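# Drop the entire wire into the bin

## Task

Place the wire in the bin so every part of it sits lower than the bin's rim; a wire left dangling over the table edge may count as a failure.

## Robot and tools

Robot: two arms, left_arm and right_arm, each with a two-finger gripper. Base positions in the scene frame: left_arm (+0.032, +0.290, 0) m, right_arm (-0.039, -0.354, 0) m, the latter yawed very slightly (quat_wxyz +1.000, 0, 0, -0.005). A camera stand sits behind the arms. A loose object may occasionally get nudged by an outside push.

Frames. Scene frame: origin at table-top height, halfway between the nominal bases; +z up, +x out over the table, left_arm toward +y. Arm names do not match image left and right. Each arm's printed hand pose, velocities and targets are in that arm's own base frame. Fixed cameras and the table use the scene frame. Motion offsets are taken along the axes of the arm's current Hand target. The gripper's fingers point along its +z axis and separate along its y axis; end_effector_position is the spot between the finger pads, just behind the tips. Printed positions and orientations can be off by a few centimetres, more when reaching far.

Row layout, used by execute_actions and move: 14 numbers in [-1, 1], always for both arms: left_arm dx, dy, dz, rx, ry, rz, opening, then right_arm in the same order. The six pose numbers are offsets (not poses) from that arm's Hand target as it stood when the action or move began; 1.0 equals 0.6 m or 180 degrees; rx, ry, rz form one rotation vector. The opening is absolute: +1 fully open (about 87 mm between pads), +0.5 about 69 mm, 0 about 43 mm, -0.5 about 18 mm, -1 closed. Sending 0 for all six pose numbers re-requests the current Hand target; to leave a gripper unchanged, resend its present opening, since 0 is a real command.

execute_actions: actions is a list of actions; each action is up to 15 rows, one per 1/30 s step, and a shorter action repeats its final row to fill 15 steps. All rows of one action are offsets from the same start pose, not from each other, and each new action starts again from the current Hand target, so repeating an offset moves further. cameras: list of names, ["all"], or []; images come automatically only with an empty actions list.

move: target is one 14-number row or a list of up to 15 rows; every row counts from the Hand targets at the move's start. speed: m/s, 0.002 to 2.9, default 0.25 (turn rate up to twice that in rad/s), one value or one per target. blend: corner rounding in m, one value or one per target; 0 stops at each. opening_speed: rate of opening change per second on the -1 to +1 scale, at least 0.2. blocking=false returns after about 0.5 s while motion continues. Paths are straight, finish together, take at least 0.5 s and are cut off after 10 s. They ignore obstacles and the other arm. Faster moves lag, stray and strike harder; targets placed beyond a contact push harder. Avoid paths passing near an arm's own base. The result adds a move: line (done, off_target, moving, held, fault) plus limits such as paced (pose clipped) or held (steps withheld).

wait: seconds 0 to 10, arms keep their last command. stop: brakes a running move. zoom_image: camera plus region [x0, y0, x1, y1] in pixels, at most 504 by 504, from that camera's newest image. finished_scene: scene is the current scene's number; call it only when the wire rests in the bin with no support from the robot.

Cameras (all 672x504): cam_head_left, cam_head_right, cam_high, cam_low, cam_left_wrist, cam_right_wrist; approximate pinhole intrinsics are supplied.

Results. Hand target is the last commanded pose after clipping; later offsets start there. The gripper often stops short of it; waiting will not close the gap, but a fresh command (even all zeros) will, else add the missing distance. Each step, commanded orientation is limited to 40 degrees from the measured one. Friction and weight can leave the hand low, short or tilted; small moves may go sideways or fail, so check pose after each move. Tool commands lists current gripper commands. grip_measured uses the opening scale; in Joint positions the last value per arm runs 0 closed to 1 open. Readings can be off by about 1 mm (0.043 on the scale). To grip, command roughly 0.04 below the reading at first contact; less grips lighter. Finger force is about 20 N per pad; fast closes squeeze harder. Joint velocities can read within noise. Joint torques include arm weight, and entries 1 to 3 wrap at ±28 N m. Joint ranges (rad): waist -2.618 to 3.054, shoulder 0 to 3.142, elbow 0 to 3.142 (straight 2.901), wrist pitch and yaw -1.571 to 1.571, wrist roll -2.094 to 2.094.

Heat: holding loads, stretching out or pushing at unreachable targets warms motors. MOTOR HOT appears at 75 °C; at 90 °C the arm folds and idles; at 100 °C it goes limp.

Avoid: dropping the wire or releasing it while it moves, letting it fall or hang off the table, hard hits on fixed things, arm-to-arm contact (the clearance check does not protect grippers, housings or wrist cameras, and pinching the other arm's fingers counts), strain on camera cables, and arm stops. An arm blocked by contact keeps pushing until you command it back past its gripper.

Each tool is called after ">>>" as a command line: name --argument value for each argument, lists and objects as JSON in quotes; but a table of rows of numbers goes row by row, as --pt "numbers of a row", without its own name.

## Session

>>> execute_actions --actions '[]'

Scene clock: 0.00 s.
left_arm: end_effector_position=(+0.3932, +0.0109, +0.0596) grip_measured=+0.991 end_effector_quat_wxyz=(+0.580, -0.023, +0.814, +0.035) | right_arm: end_effector_position=(+0.3890, -0.0013, +0.0639) grip_measured=+0.993 end_effector_quat_wxyz=(+0.619, +0.017, +0.785, -0.009)
Joint positions: left_arm=[-0.017 1.549 0.412 0.803 -0.1 -0.003 0.995] | right_arm=[0.019 1.586 0.327 1.024 0.054 0.021 0.997]
Joint velocities: within noise
Joint torques (N m): no reading
Motor temperatures (°C): left_arm=[23 32 32 23 22 22 21] | right_arm=[18 29 31 28 23 22 19]
Heat: left arm: 32 °C; right arm: 31 °C.
Hand target: left_arm +0.3943, +0.0109, +0.0617; +0.581, -0.023, +0.813, +0.035 | right_arm +0.3936, -0.0012, +0.0738; +0.631, +0.018, +0.775, -0.008
Tool commands: left_gripper/opening=+1.0 right_gripper/opening=+1.0

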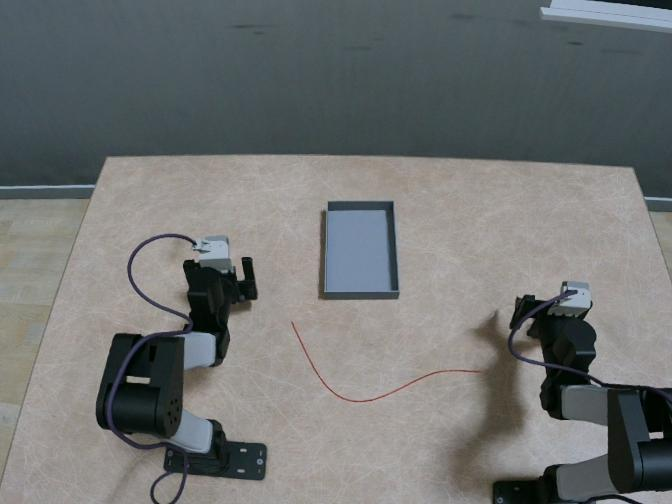

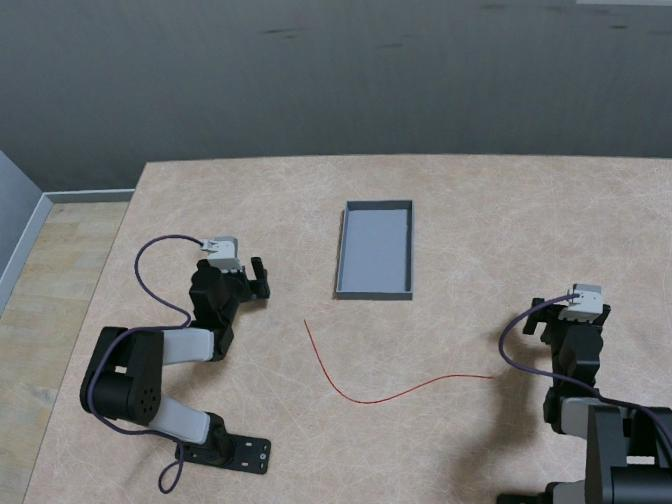

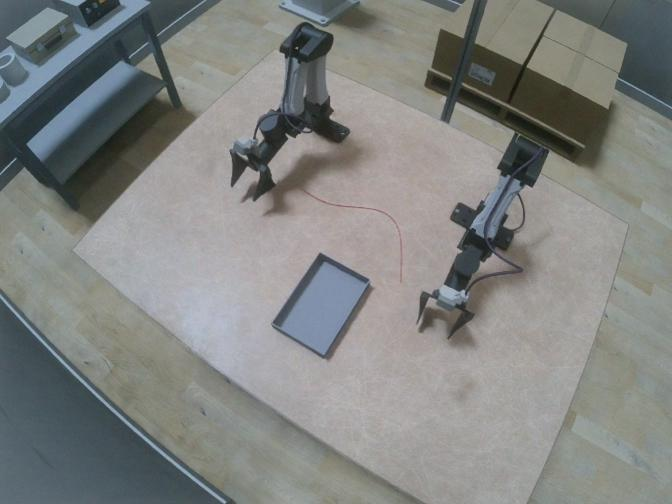

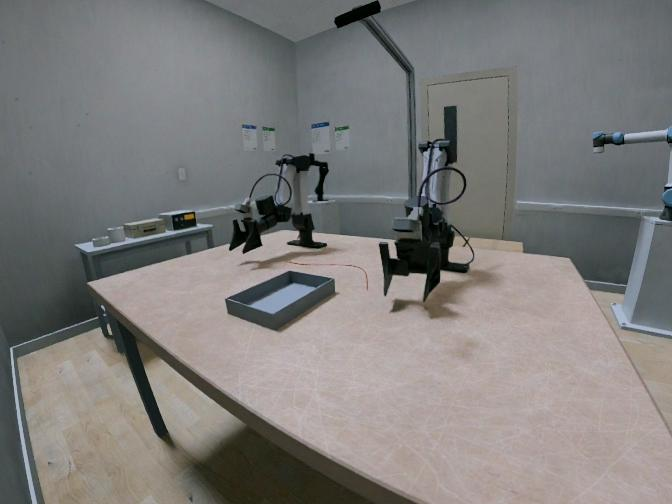

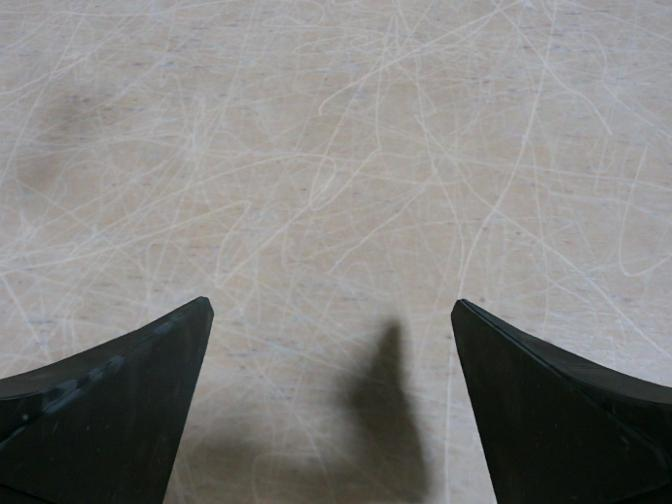

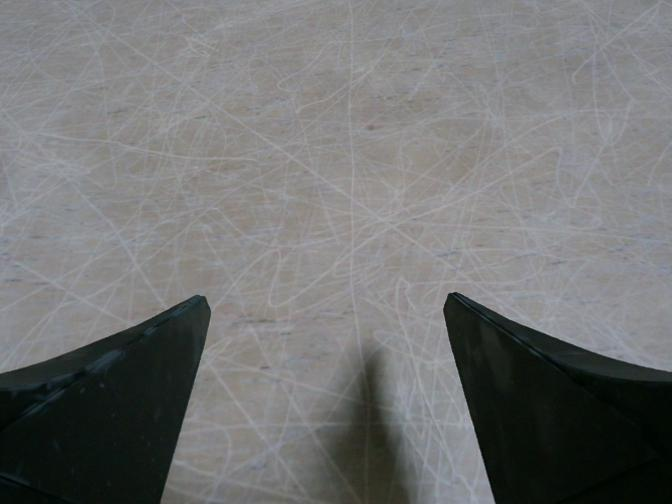

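>>> move --target '[0.0043,-0.2412,-0.2183,-0.0947,0.387,-0.1326,0,-0.017,0.218,-0.1725,0.311,0.3517,0.3823,0]' --speed 0.45 --cameras '["cam_left_wrist","cam_right_wrist","cam_head_left"]'

Scene clock: 44.70 s.
left_arm: end_effector_position=(+0.2811, -0.1398, +0.0953) grip_measured=+0.000 end_effector_quat_wxyz=(+0.008, -0.276, +0.961, +0.016) | right_arm: end_effector_position=(+0.2924, +0.1320, +0.1004) grip_measured=+0.000 end_effector_quat_wxyz=(-0.003, +0.670, +0.743, -0.002)
Joint positions: left_arm=[-0.374 1.832 1.501 -1.247 -0.035 -0.935 0.5] | right_arm=[0.294 1.726 1.389 -1.24 -0.003 1.762 0.5]
Joint torques (N m): left_arm=[-1.06 -7.13 7.43 0.18 -0.04 -0.17] | right_arm=[-0.31 -6.69 8.65 0.1 0 0.15]
Motor temperatures (°C): left_arm=[23 32 34 28 22 22 21] | right_arm=[18 31 34 31 23 21 19]
Heat: left arm: 34 °C; right arm: 34 °C.
Hand target: left_arm +0.2815, -0.1444, +0.0972; +0.004, -0.276, +0.961, +0.014 | right_arm +0.2994, +0.1330, +0.1061; -0.003, +0.677, +0.736, +0.004
Off the commanded pose: left_arm 0.005 m, 1 deg | right_arm 0.009 m, 1 deg.
move: done
Images, in order (width x height): cam_head_left 672x504, cam_left_wrist 672x504, cam_right_wrist 672x504.

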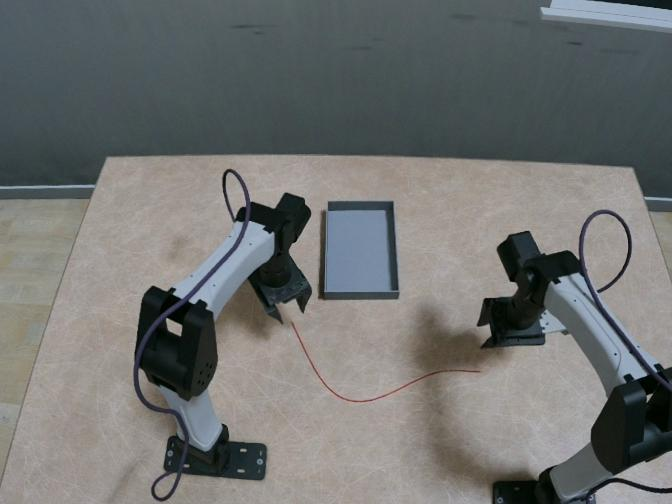

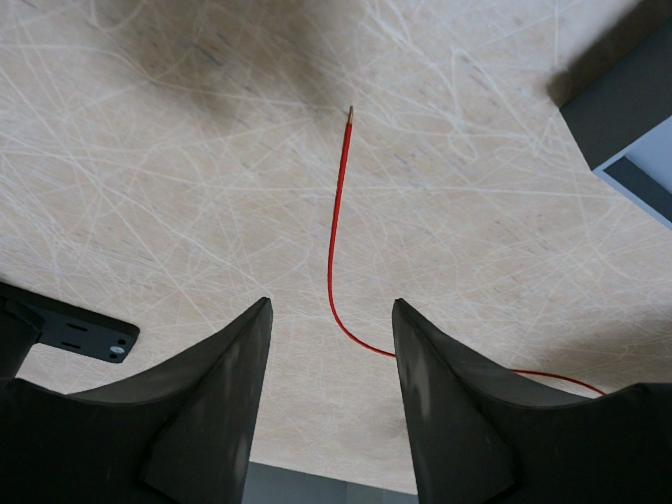

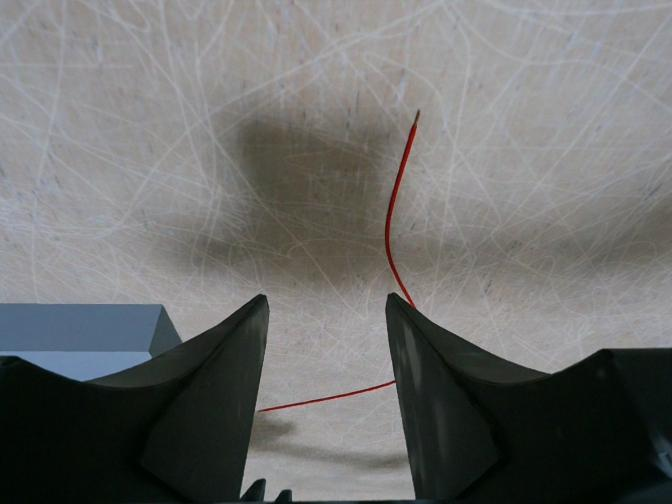

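>>> move --target '[0.01,-0.0068,0.125,0,0,0.039,-0.3,0.0112,-0.0592,0.135,0,0,0.033,-0.3]' --speed 0.2 --cameras '["cam_left_wrist","cam_right_wrist"]'

Scene clock: 62.17 s.
left_arm: end_effector_position=(+0.2792, -0.1453, +0.0248) grip_measured=-0.300 end_effector_quat_wxyz=(+0.004, -0.223, +0.975, +0.018) | right_arm: end_effector_position=(+0.2605, +0.1342, +0.0183) grip_measured=-0.300 end_effector_quat_wxyz=(-0.012, +0.712, +0.702, -0.014)
Joint positions: left_arm=[-0.4 1.912 1.318 -0.992 -0.034 -0.85 0.35] | right_arm=[0.336 1.709 1.03 -0.927 -0.009 1.921 0.35]
Joint torques (N m): left_arm=[-0.95 -8.06 5.04 0.44 -0.05 -0.01] | right_arm=[0.98 -10.32 4.11 0.32 0.03 0.15]
Heat: left arm: 36 °C; right arm: 35 °C.
Hand target: left_arm +0.2784, -0.1486, +0.0220; +0.003, -0.217, +0.976, +0.015 | right_arm +0.2634, +0.1375, +0.0251; -0.003, +0.714, +0.700, +0.004
Off the commanded pose: left_arm 0.005 m, 1 deg | right_arm 0.008 m, 2 deg.
move: done
Images, in order (width x height): cam_left_wrist 672x504, cam_right_wrist 672x504.

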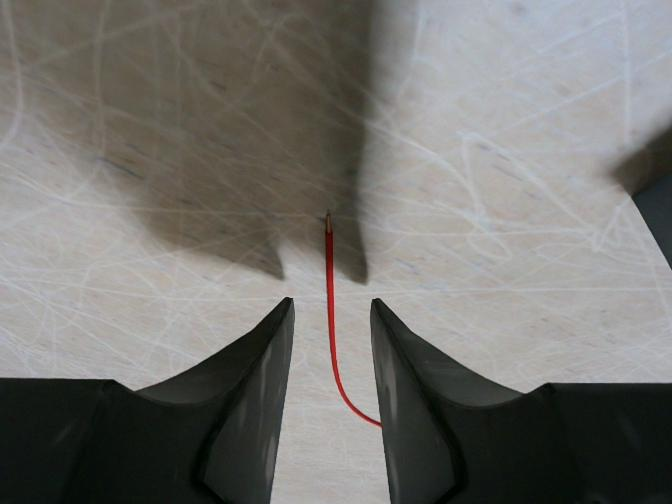

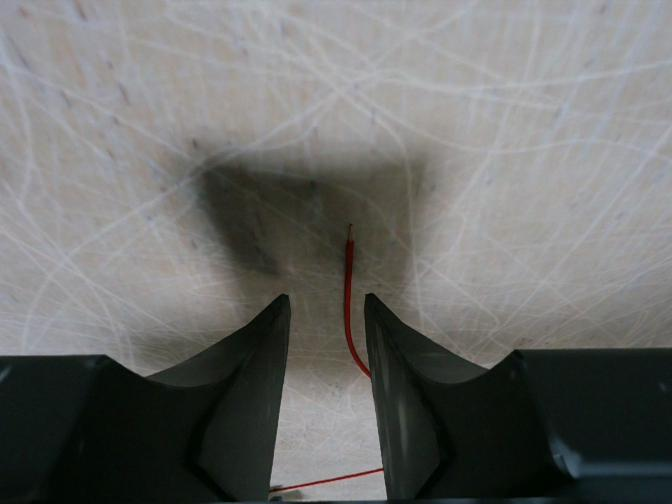

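>>> move --pt "0 0 0.03 0 0 0 -0.6 0 -0.0125 0.019 0 0 0 -0.6" --pt "0 0 0.03 0 0 0 -1 0 -0.0125 0.019 0 0 0 -1" --speed 0.06 --opening_speed 1 --cameras '["cam_left_wrist","cam_right_wrist"]'

Scene clock: 69.50 s.
left_arm: end_effector_position=(+0.2806, -0.1491, +0.0130) grip_measured=-0.975 end_effector_quat_wxyz=(+0.005, -0.221, +0.975, +0.007) | right_arm: end_effector_position=(+0.2533, +0.1341, +0.0074) grip_measured=-0.974 end_effector_quat_wxyz=(-0.011, +0.713, +0.701, -0.013)
Joint positions: left_arm=[-0.4 1.926 1.286 -0.931 -0.017 -0.846 0.012] | right_arm=[0.345 1.702 0.974 -0.876 -0.009 1.932 0.013]
Joint torques (N m): left_arm=[-0.81 -6.97 4.14 0.55 -0.21 -0.03] | right_arm=[1.13 -10 3.95 0.32 0.03 0.16]
Heat: left arm: 35 °C; right arm: 35 °C.
Hand target: left_arm +0.2785, -0.1481, +0.0040; +0.003, -0.217, +0.976, +0.015 | right_arm +0.2559, +0.1377, +0.0137; -0.004, +0.714, +0.700, +0.004
Off the commanded pose: left_arm 0.009 m, 1 deg | right_arm 0.008 m, 2 deg.
move: done
Images, in order (width x height): cam_left_wrist 672x504, cam_right_wrist 672x504.

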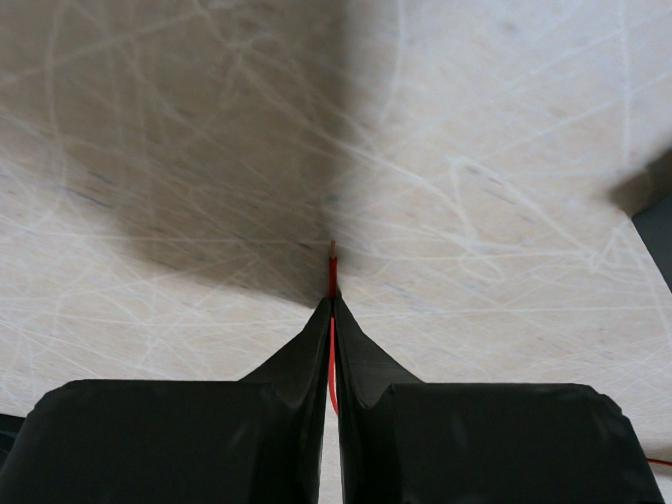

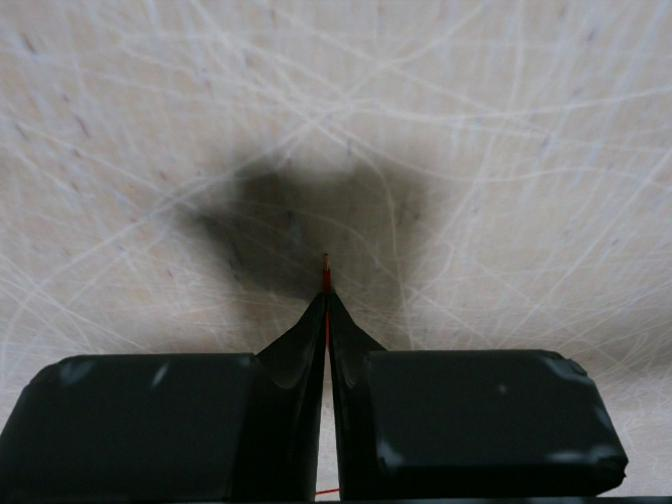

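>>> move --pt "0.0278 -0.0182 -0.1933 0.005 -0.111 0.0275 -1 0.0502 0.0682 -0.2017 -0.03 -0.1084 -0.1705 -1" --pt "-0.0522 -0.0832 -0.41 0.0327 -0.2487 0.0791 -1 0.1717 0.2315 -0.41 -0.2148 -0.2516 -0.4128 -1" --pt "-0.1658 -0.1547 -0.41 0.0545 -0.246 0.1316 -1 0.2268 0.4133 -0.41 -0.2625 -0.258 -0.4547 -1" --speed 0.2 --blend 0.03 --cameras '["all"]'

Scene clock: 132.57 s.
left_arm: end_effector_position=(+0.4023, -0.1959, +0.2449) grip_measured=-0.975 end_effector_quat_wxyz=(+0.377, +0.006, +0.926, +0.019) | right_arm: end_effector_position=(+0.4988, +0.2627, +0.2531) grip_measured=-0.974 end_effector_quat_wxyz=(+0.489, +0.001, +0.872, -0.005)
Joint positions: left_arm=[-0.579 1.831 1.951 -1.02 -0.421 -0.418 0.012] | right_arm=[0.62 2.129 2.243 -0.762 0.528 0.356 0.013]
Joint torques (N m): left_arm=[0.39 -7.71 8.09 1.58 -0.2 -0.03] | right_arm=[-0.03 -10.5 9.87 1.75 0.08 -0.05]
Motor temperatures (°C): left_arm=[23 35 34 23 22 22 22] | right_arm=[18 34 34 28 23 21 20]
Heat: left arm: 35 °C; right arm: 34 °C.
Hand target: left_arm +0.4081, -0.1975, +0.2486; +0.382, +0.005, +0.924, +0.014 | right_arm +0.5065, +0.2665, +0.2612; +0.500, +0.003, +0.866, +0.004
Off the commanded pose: left_arm 0.007 m, 1 deg | right_arm 0.012 m, 2 deg.
move: off_target (right_arm)

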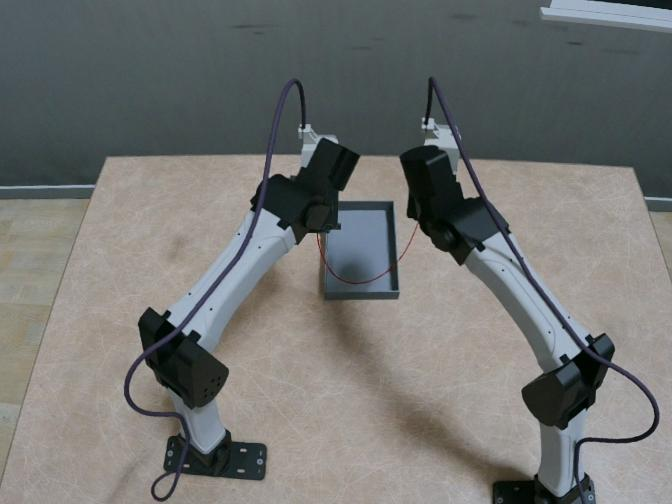

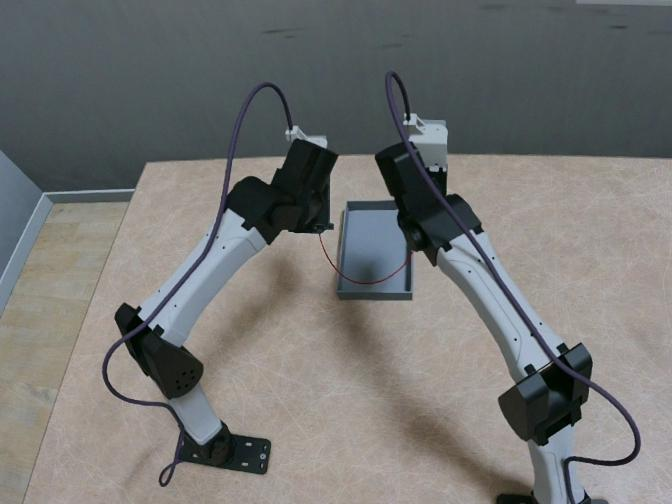

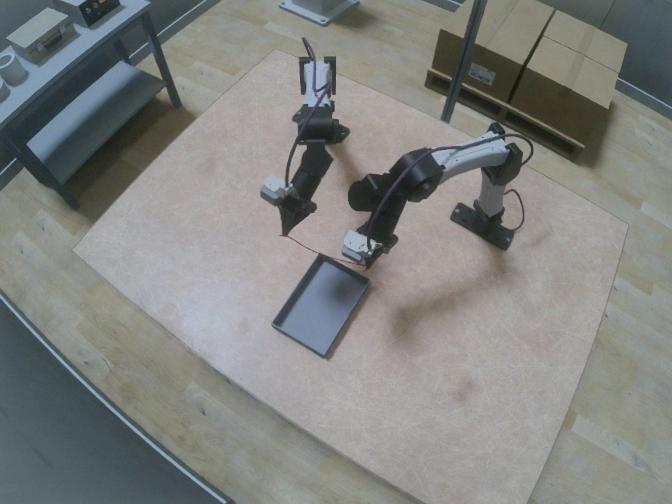

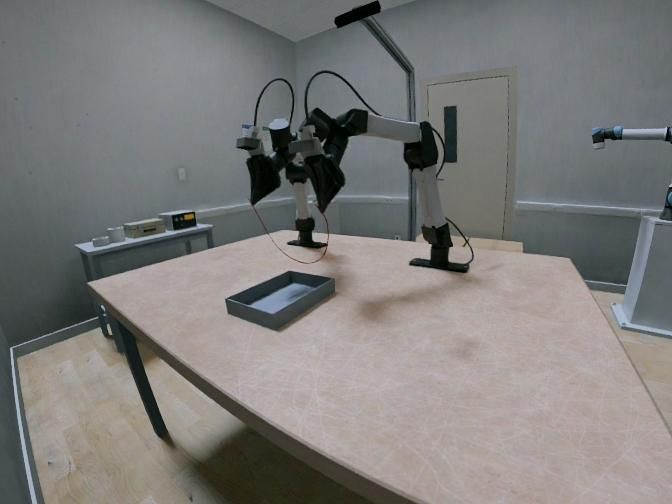

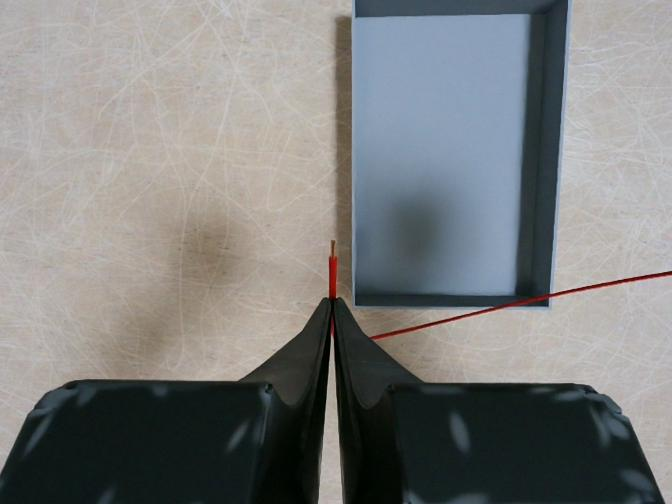

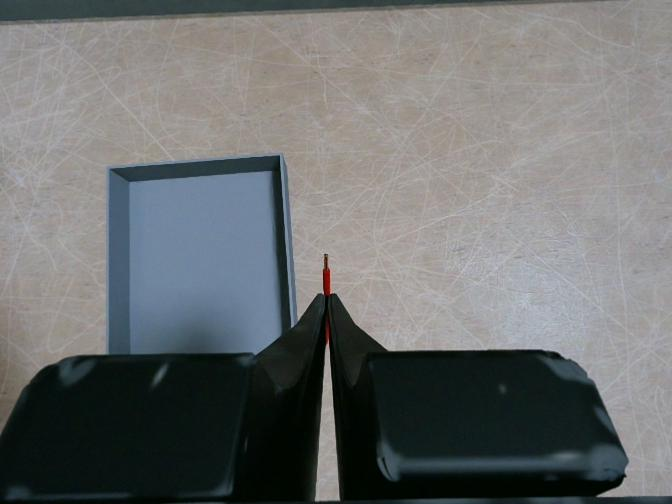

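>>> move --pt "0.0435 0.079 0.0955 0.0393 0 0.0393 -1 0 0 0 0 0 0 -1" --pt "0.0435 0.079 0.0955 0.0393 0 0.0393 -1 0.1612 0.1308 0.1575 -0.0562 0.0277 -0.0358 -1" --speed 0.18 --blend 0.03 --cameras '["cam_right_wrist","cam_left_wrist","cam_head_left","cam_low"]'

Scene clock: 159.17 s.
left_arm: end_effector_position=(+0.4302, -0.1516, +0.1833) grip_measured=-0.975 end_effector_quat_wxyz=(+0.369, +0.087, +0.925, -0.016) | right_arm: end_effector_position=(+0.5329, +0.3345, +0.1149) grip_measured=-0.974 end_effector_quat_wxyz=(+0.439, -0.089, +0.893, +0.036)
Joint positions: left_arm=[-0.394 1.751 1.594 -0.673 -0.176 -0.138 0.012] | right_arm=[0.642 2.42 2.241 -0.534 0.36 0.278 0.013]
Joint torques (N m): left_arm=[0.59 -10.65 5.98 1.73 -0.07 0.01] | right_arm=[0.88 -14.08 10.41 1.85 0.03 -0.06]
Motor temperatures (°C): left_arm=[23 36 36 25 22 22 22] | right_arm=[18 36 40 31 23 21 20]
Heat: left arm: 36 °C; right arm: 40 °C.
Hand target: left_arm +0.4301, -0.1484, +0.1909; +0.380, +0.086, +0.921, -0.019 | right_arm +0.5402, +0.3462, +0.1310; +0.460, -0.090, +0.882, +0.052
Off the commanded pose: left_arm 0.008 m, 1 deg | right_arm 0.021 m, 3 deg.
move: off_target (right_arm)
Images, in order (width x height): cam_head_left 672x504, cam_low 672x504, cam_left_wrist 672x504, cam_right_wrist 672x504.

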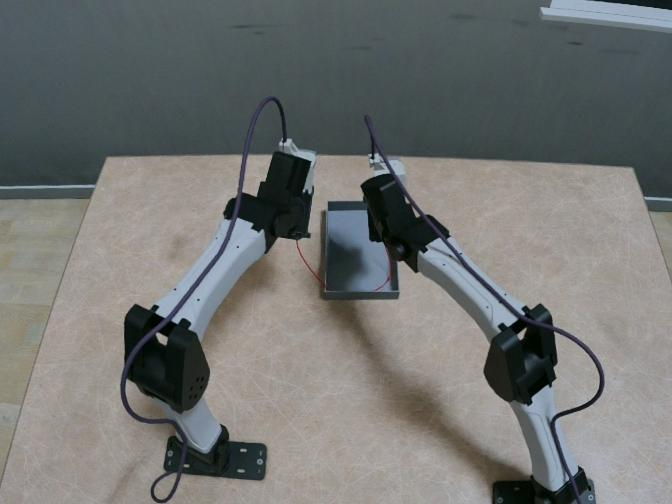

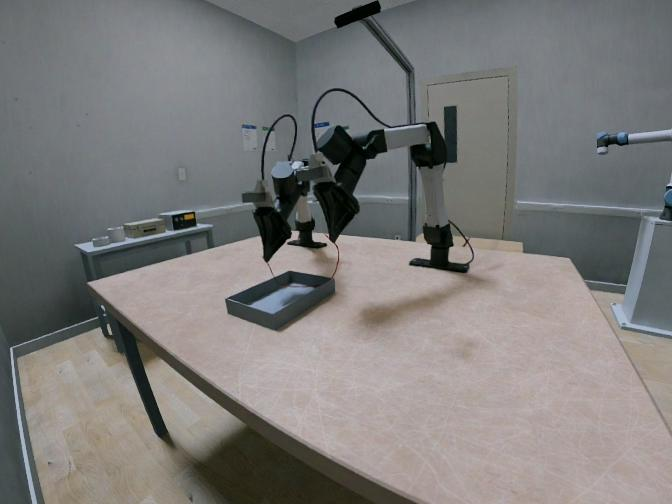

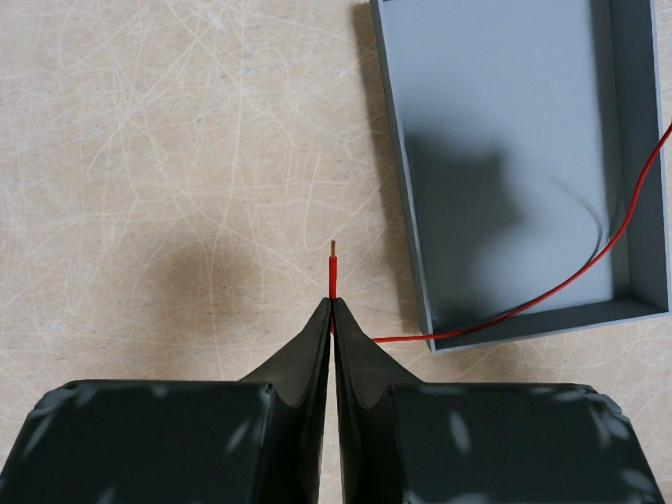

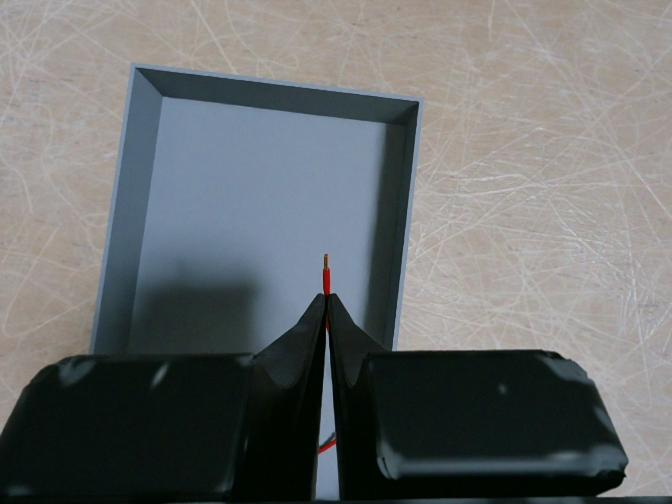

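>>> move --pt "0 0 0 0 0 0 -1 0.0885 0.0052 0.1295 0 0 0 -1" --pt "0 0 0 0 0 0 -1 0.0885 0.0052 0.1295 0 0 0 -0.7" --speed 0.1 --opening_speed 0.6 --cameras '["cam_right_wrist","cam_left_wrist"]'

Scene clock: 173.87 s.
left_arm: end_effector_position=(+0.4302, -0.1516, +0.1832) grip_measured=-0.975 end_effector_quat_wxyz=(+0.369, +0.087, +0.925, -0.016) | right_arm: end_effector_position=(+0.5598, +0.3522, +0.0325) grip_measured=-0.700 end_effector_quat_wxyz=(+0.442, -0.093, +0.891, +0.041)
Joint positions: left_arm=[-0.394 1.751 1.594 -0.673 -0.176 -0.138 0.012] | right_arm=[0.636 2.619 2.278 -0.359 0.345 0.265 0.15]
Joint torques (N m): left_arm=[0.65 -10.77 6 1.71 -0.06 0] | right_arm=[-0.28 -14.32 10.45 1.87 0.03 -0.05]
Heat: left arm: 37 °C; right arm: 40 °C.
Hand target: left_arm +0.4300, -0.1484, +0.1909; +0.379, +0.086, +0.921, -0.020 | right_arm +0.5720, +0.3569, +0.0429; +0.460, -0.090, +0.882, +0.052
Off the commanded pose: left_arm 0.008 m, 1 deg | right_arm 0.017 m, 3 deg.
move: off_target (right_arm); target 2's new opening was sent with right_arm's hand 0.017 m and 3 deg from that target
Images, in order (width x height): cam_left_wrist 672x504, cam_right_wrist 672x504.

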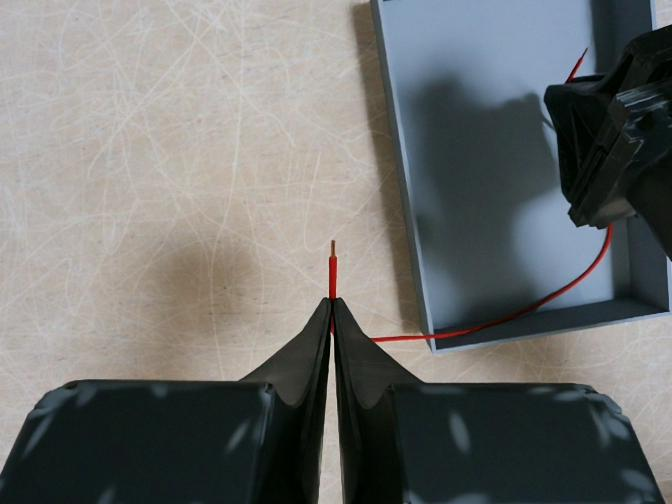

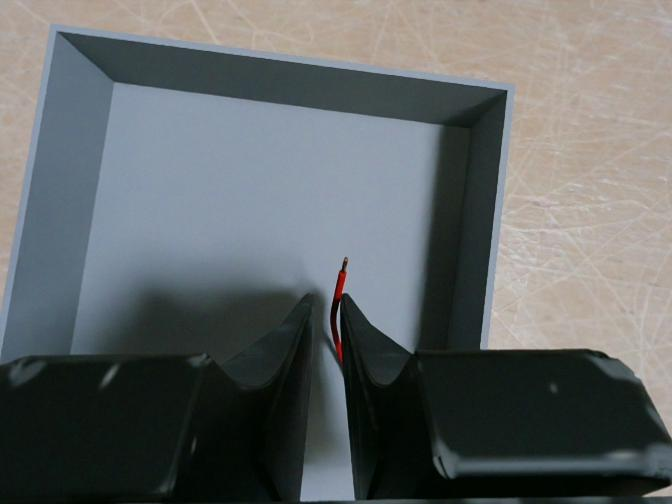

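>>> move --pt "0 0 0 0 0 0 -1 0 0 -0.25 0 0 0 -0.7" --pt "-0.023 -0.1677 0.1662 0 0 0 -1 0.125 -0.37 -0.528 0 0 0 -0.7" --pt "0.0473 -0.1617 0.3197 0 0 0 -1 0.125 -0.37 -0.528 0 0 0 -0.7" --speed '[0.12,0.18,0.12]' --blend '[0.02,0.01,0]' --cameras '["cam_head_right","cam_left_wrist","cam_low","cam_high"]'

Scene clock: 195.30 s.
left_arm: end_effector_position=(+0.5242, -0.2617, +0.0372) grip_measured=-0.975 end_effector_quat_wxyz=(+0.380, +0.085, +0.921, -0.019) | right_arm: end_effector_position=(+0.3236, +0.0777, +0.1598) grip_measured=-0.700 end_effector_quat_wxyz=(+0.457, -0.087, +0.883, +0.051)
Joint positions: left_arm=[-0.526 2.335 1.861 -0.353 -0.266 -0.237 0.012] | right_arm=[0.247 1.103 0.817 -0.329 0.031 0.035 0.15]
Joint torques (N m): left_arm=[0.59 -12.12 6.48 1.78 -0.14 -0.02] | right_arm=[-0.28 -4.82 5.96 1.71 -0.08 -0.08]
Motor temperatures (°C): left_arm=[23 38 35 26 22 21 22] | right_arm=[18 46 43 32 23 21 20]
Heat: left arm: 38 °C; right arm: 46 °C.
Hand target: left_arm +0.5270, -0.2591, +0.0317; +0.380, +0.086, +0.921, -0.019 | right_arm +0.3217, +0.0762, +0.1604; +0.460, -0.090, +0.882, +0.052
Off the commanded pose: left_arm 0.007 m, 0 deg | right_arm 0.002 m, 0 deg.
move: done
Images, in order (width x height): cam_head_right 672x504, cam_high 672x504, cam_low 672x504, cam_left_wrist 672x504.

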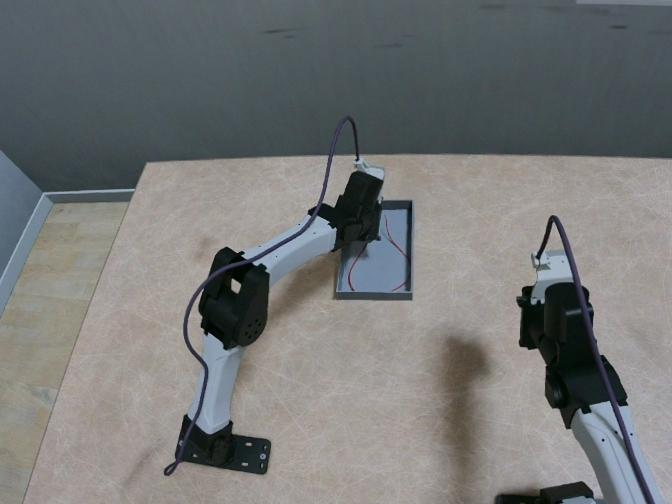

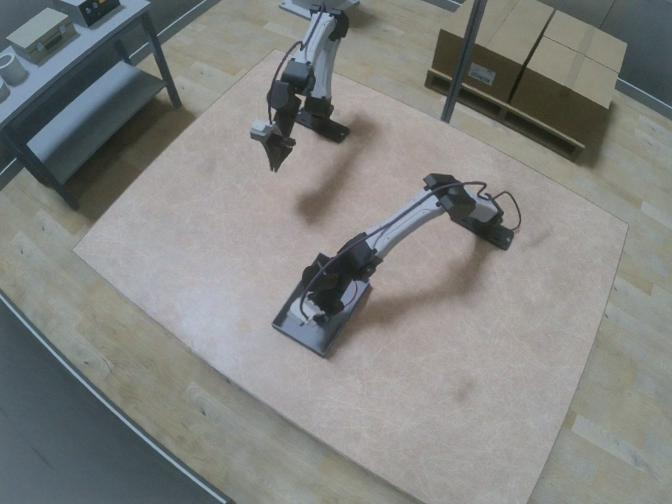

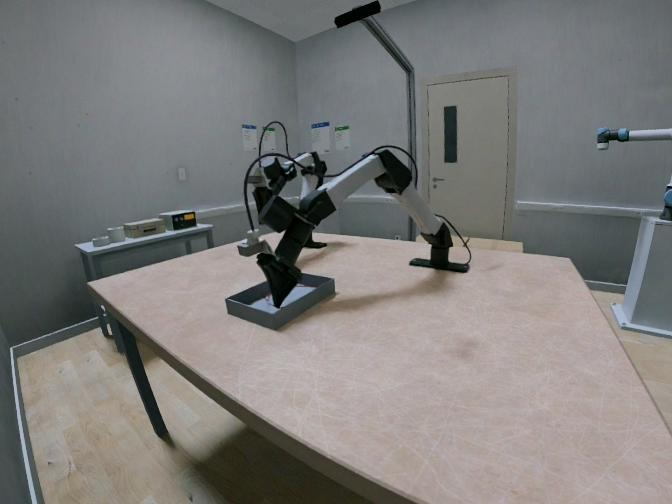

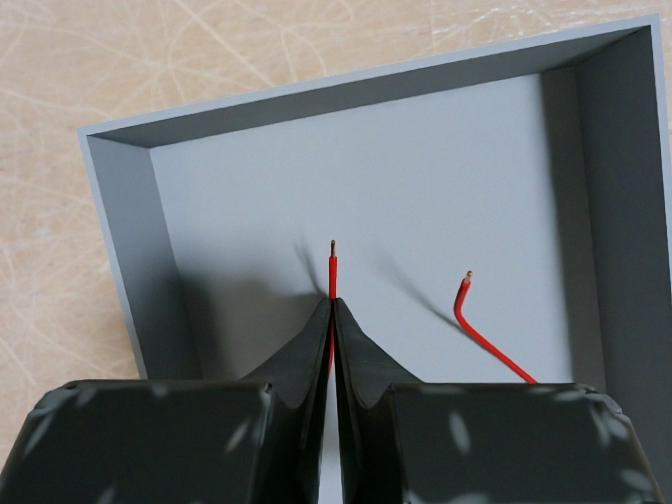

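>>> move --pt "0.014 0 0.0142 0 0 0 -1 0 0 0 0 0 0 -0.7" --pt "0.014 0 0.0142 0 0 0 -0.7 0 0 0 0 0 0 -0.7" --pt "0.014 0 -0.24 0 0 0 -0.7 0 0 0 0 0 0 -0.7" --pt "0.07 0.25 -0.38 0 0 0 -0.7 0 0 0 0 0 0 -0.7" --speed '[0.1,0.1,0.14,0.2]' --blend '[0,0,0.02,0]' --opening_speed 0.8 --cameras '["cam_head_right","cam_low","cam_high","cam_left_wrist"]'

>>> zoom_image --camera "cam_head_right" --region '[320, 190, 430, 310]'

>>> zoom_image --camera "cam_high" --region '[260, 240, 390, 370]'

>>> zoom_image --camera "cam_low" --region '[210, 255, 350, 335]'

Scene clock: 206.23 s.
left_arm: end_effector_position=(+0.3704, -0.0846, +0.1719) grip_measured=-0.700 end_effector_quat_wxyz=(+0.387, +0.082, +0.918, -0.019) | right_arm: end_effector_position=(+0.3236, +0.0777, +0.1598) grip_measured=-0.700 end_effector_quat_wxyz=(+0.457, -0.087, +0.883, +0.051)
Joint positions: left_arm=[-0.259 1.417 1.185 -0.547 -0.085 -0.044 0.15] | right_arm=[0.247 1.103 0.817 -0.329 0.031 0.035 0.15]
Joint torques (N m): left_arm=[0.21 -6.48 6 1.55 -0.03 -0.03] | right_arm=[-0.32 -4.81 5.97 1.71 -0.08 -0.07]
Motor temperatures (°C): left_arm=[23 39 35 26 22 21 22] | right_arm=[18 41 42 32 23 21 19]
Heat: left arm: 39 °C; right arm: 42 °C.
Hand target: left_arm +0.3650, -0.0824, +0.1688; +0.380, +0.086, +0.921, -0.019 | right_arm +0.3217, +0.0762, +0.1604; +0.460, -0.090, +0.882, +0.052
Off the commanded pose: left_arm 0.007 m, 1 deg | right_arm 0.002 m, 0 deg.
move: done; target 2's new opening was sent with left_arm's hand 0.014 m and 1 deg from that target
Images, in order (width x height): cam_head_right 672x504, cam_high 672x504, cam_low 672x504, cam_left_wrist 672x504.

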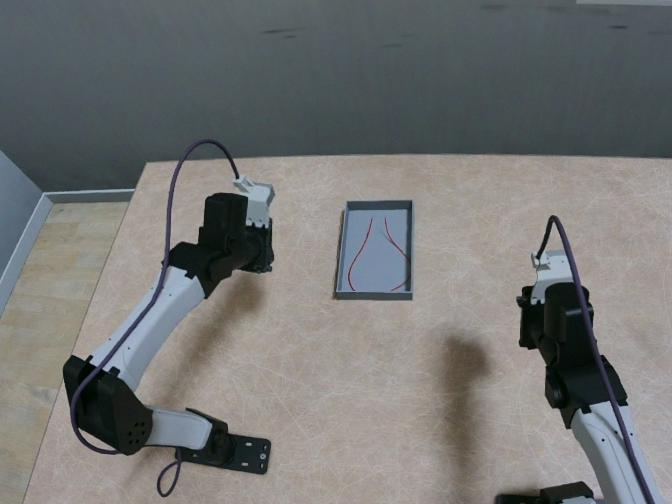

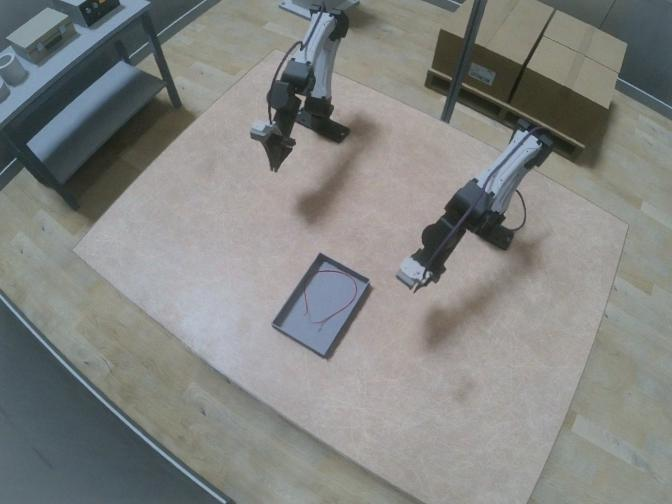

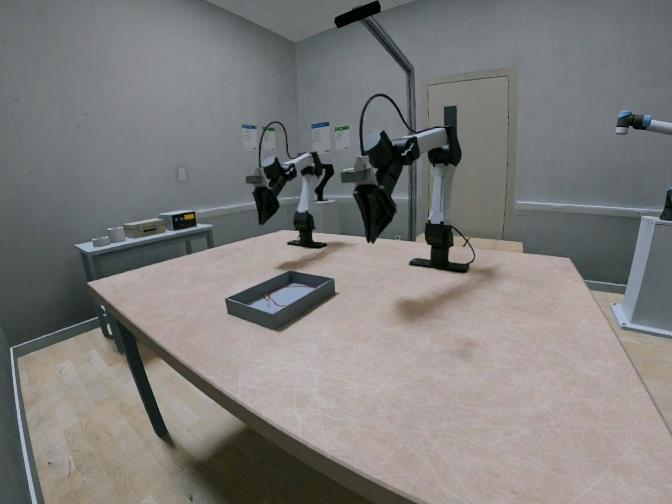

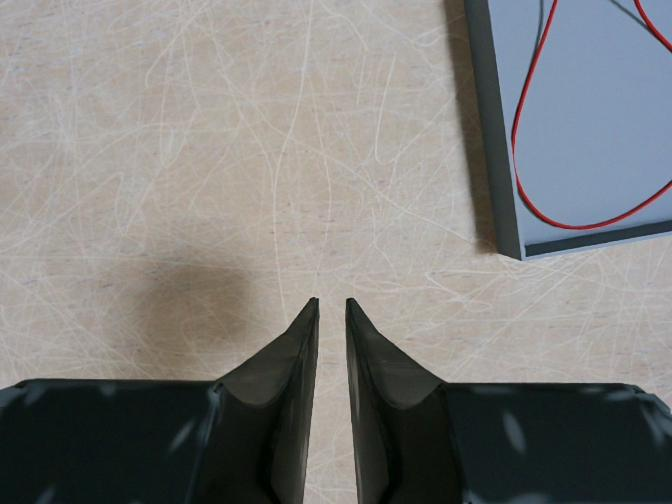

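Scaled by 4.200.

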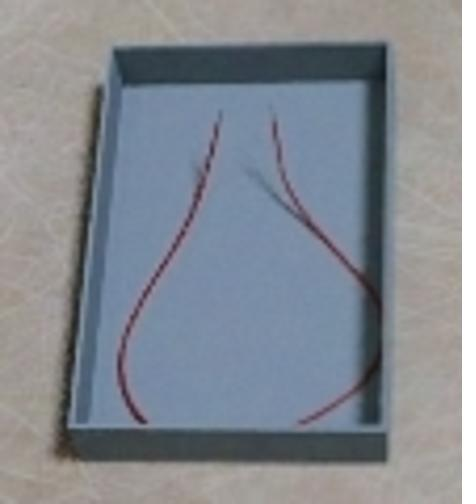

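Scaled by 3.877.

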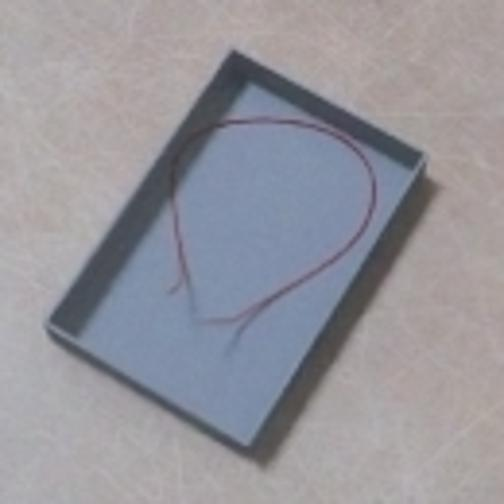

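Scaled by 3.600.

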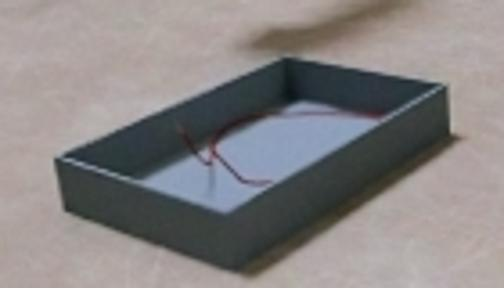

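>>> zoom_image --camera "cam_low" --region '[245, 268, 305, 318]'

>>> zoom_image --camera "cam_high" --region '[295, 300, 335, 335]'

Scaled by 8.400.

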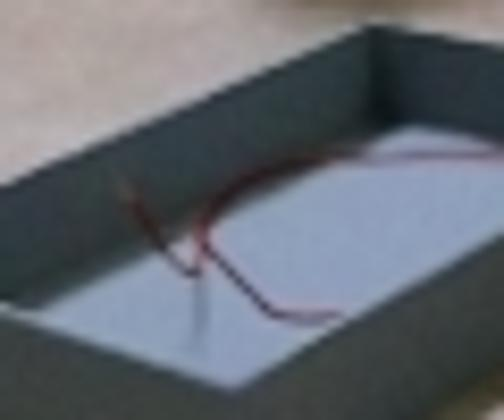

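Scaled by 12.600.

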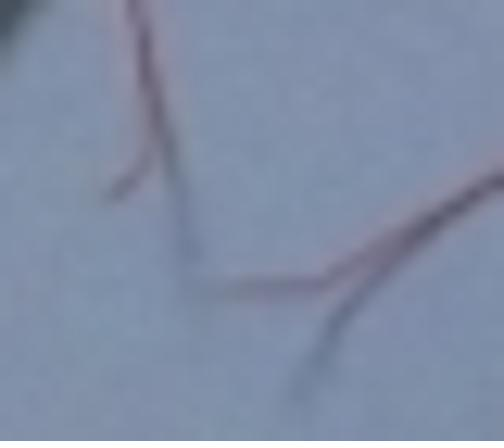

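>>> move --target '[0,0,0,0,0,0,-0.7,-0.2195,0.3767,0.3142,0,0,0,0]' --speed 0.25 --cameras '["cam_right_wrist","cam_low"]'

>>> zoom_image --camera "cam_low" --region '[210, 255, 350, 335]'

Scene clock: 276.83 s.
left_arm: end_effector_position=(+0.3703, -0.0846, +0.1719) grip_measured=-0.700 end_effector_quat_wxyz=(+0.387, +0.083, +0.918, -0.019) | right_arm: end_effector_position=(+0.4945, +0.3405, +0.1549) grip_measured=+0.000 end_effector_quat_wxyz=(+0.450, -0.099, +0.886, +0.047)
Joint positions: left_arm=[-0.259 1.417 1.185 -0.547 -0.085 -0.044 0.15] | right_arm=[0.693 2.248 2.087 -0.527 0.379 0.289 0.5]
Joint torques (N m): left_arm=[0.2 -6.57 5.9 1.54 0 0] | right_arm=[0.39 -12.04 10.44 1.59 0.19 0.14]
Motor temperatures (°C): left_arm=[22 37 35 27 22 21 21] | right_arm=[18 32 38 32 23 21 19]
Heat: left arm: 37 °C; right arm: 38 °C.
Hand target: left_arm +0.3650, -0.0824, +0.1688; +0.380, +0.086, +0.921, -0.019 | right_arm +0.5002, +0.3447, +0.1629; +0.460, -0.090, +0.882, +0.052
Off the commanded pose: left_arm 0.006 m, 1 deg | right_arm 0.011 m, 2 deg.
move: off_target (right_arm)
Images, in order (width x height): cam_low 672x504, cam_right_wrist 672x504.

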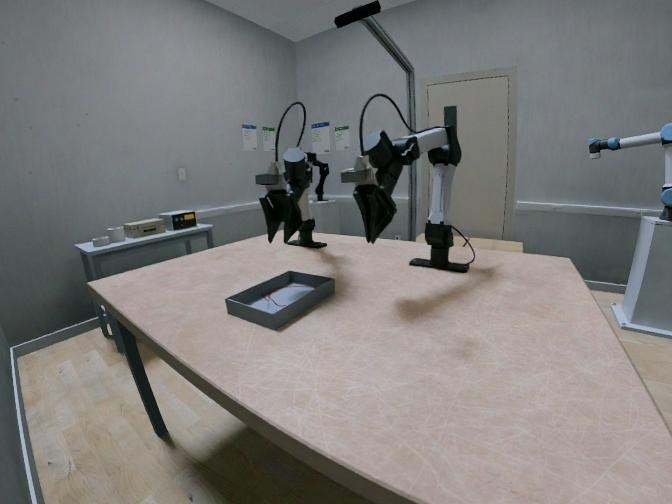

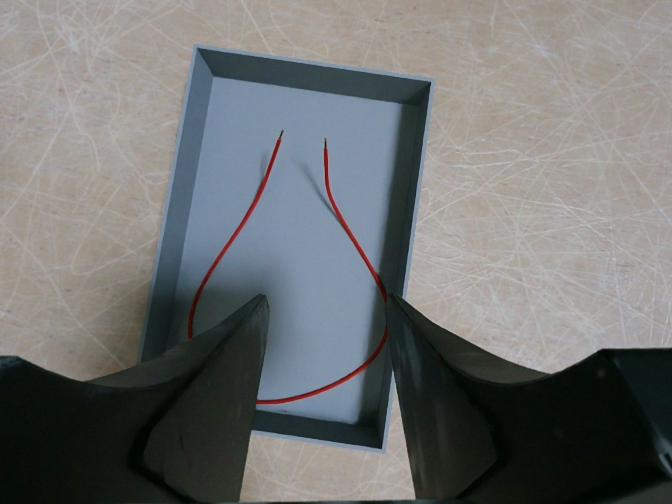

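Scaled by 3.600.

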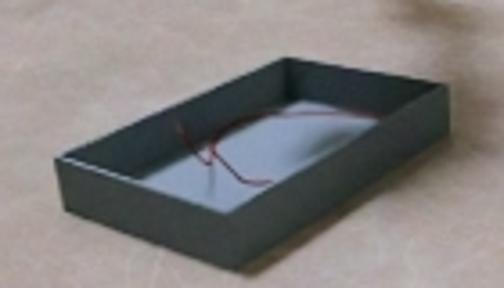

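>>> move --pt "0 0 0 0 0 0 -0.7 -0.033 0.005 0.134 0 0 0 0" --pt "0 0 0 0 0 0 -0.7 0.1052 0.005 0.2305 0 0 0 0" --speed 0.12 --blend '[0.01,0]' --cameras '["cam_right_wrist","cam_low"]'

Scene clock: 323.90 s.
left_arm: end_effector_position=(+0.3703, -0.0846, +0.1719) grip_measured=-0.700 end_effector_quat_wxyz=(+0.387, +0.083, +0.918, -0.019) | right_arm: end_effector_position=(+0.5740, +0.3638, +0.0142) grip_measured=+0.000 end_effector_quat_wxyz=(+0.450, -0.090, +0.887, +0.044)
Joint positions: left_arm=[-0.259 1.417 1.185 -0.547 -0.085 -0.044 0.15] | right_arm=[0.638 2.739 2.424 -0.365 0.35 0.267 0.5]
Joint torques (N m): left_arm=[0.13 -6.58 5.98 1.54 0.02 0.02] | right_arm=[0.21 -19.95 5.12 1.67 0.04 -0.02]
Motor temperatures (°C): left_arm=[22 36 35 28 22 21 21] | right_arm=[18 42 47 32 23 21 19]
Heat: left arm: 36 °C; right arm: 47 °C.
Hand target: left_arm +0.3650, -0.0824, +0.1688; +0.380, +0.086, +0.921, -0.019 | right_arm +0.5750, +0.3648, +0.0320; +0.460, -0.090, +0.882, +0.052
Off the commanded pose: left_arm 0.007 m, 1 deg | right_arm 0.018 m, 2 deg.
move: off_target (right_arm)
Images, in order (width x height): cam_low 672x504, cam_right_wrist 672x504.

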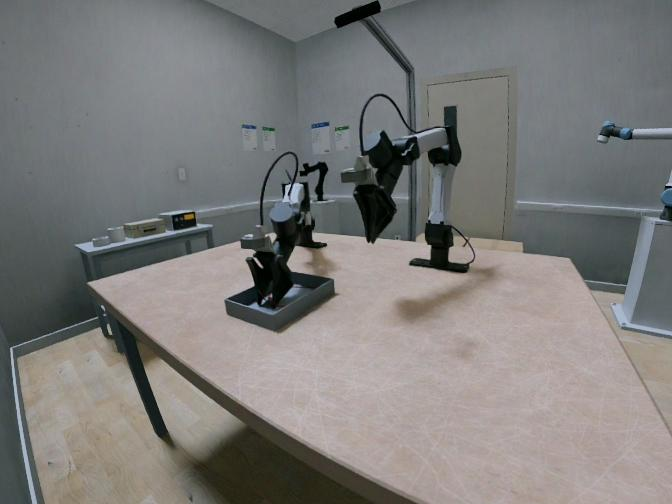

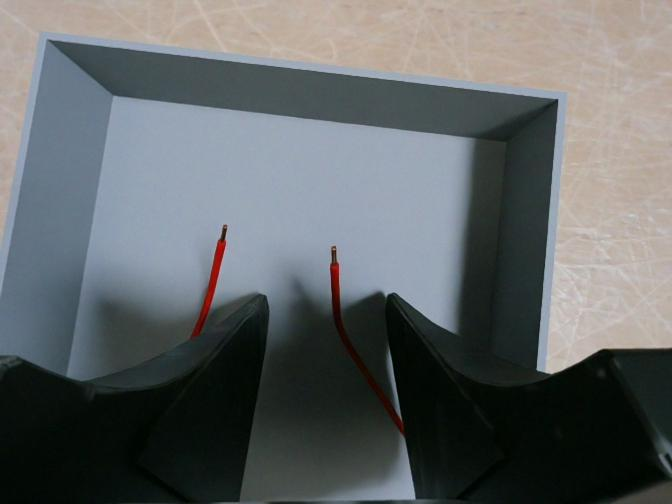

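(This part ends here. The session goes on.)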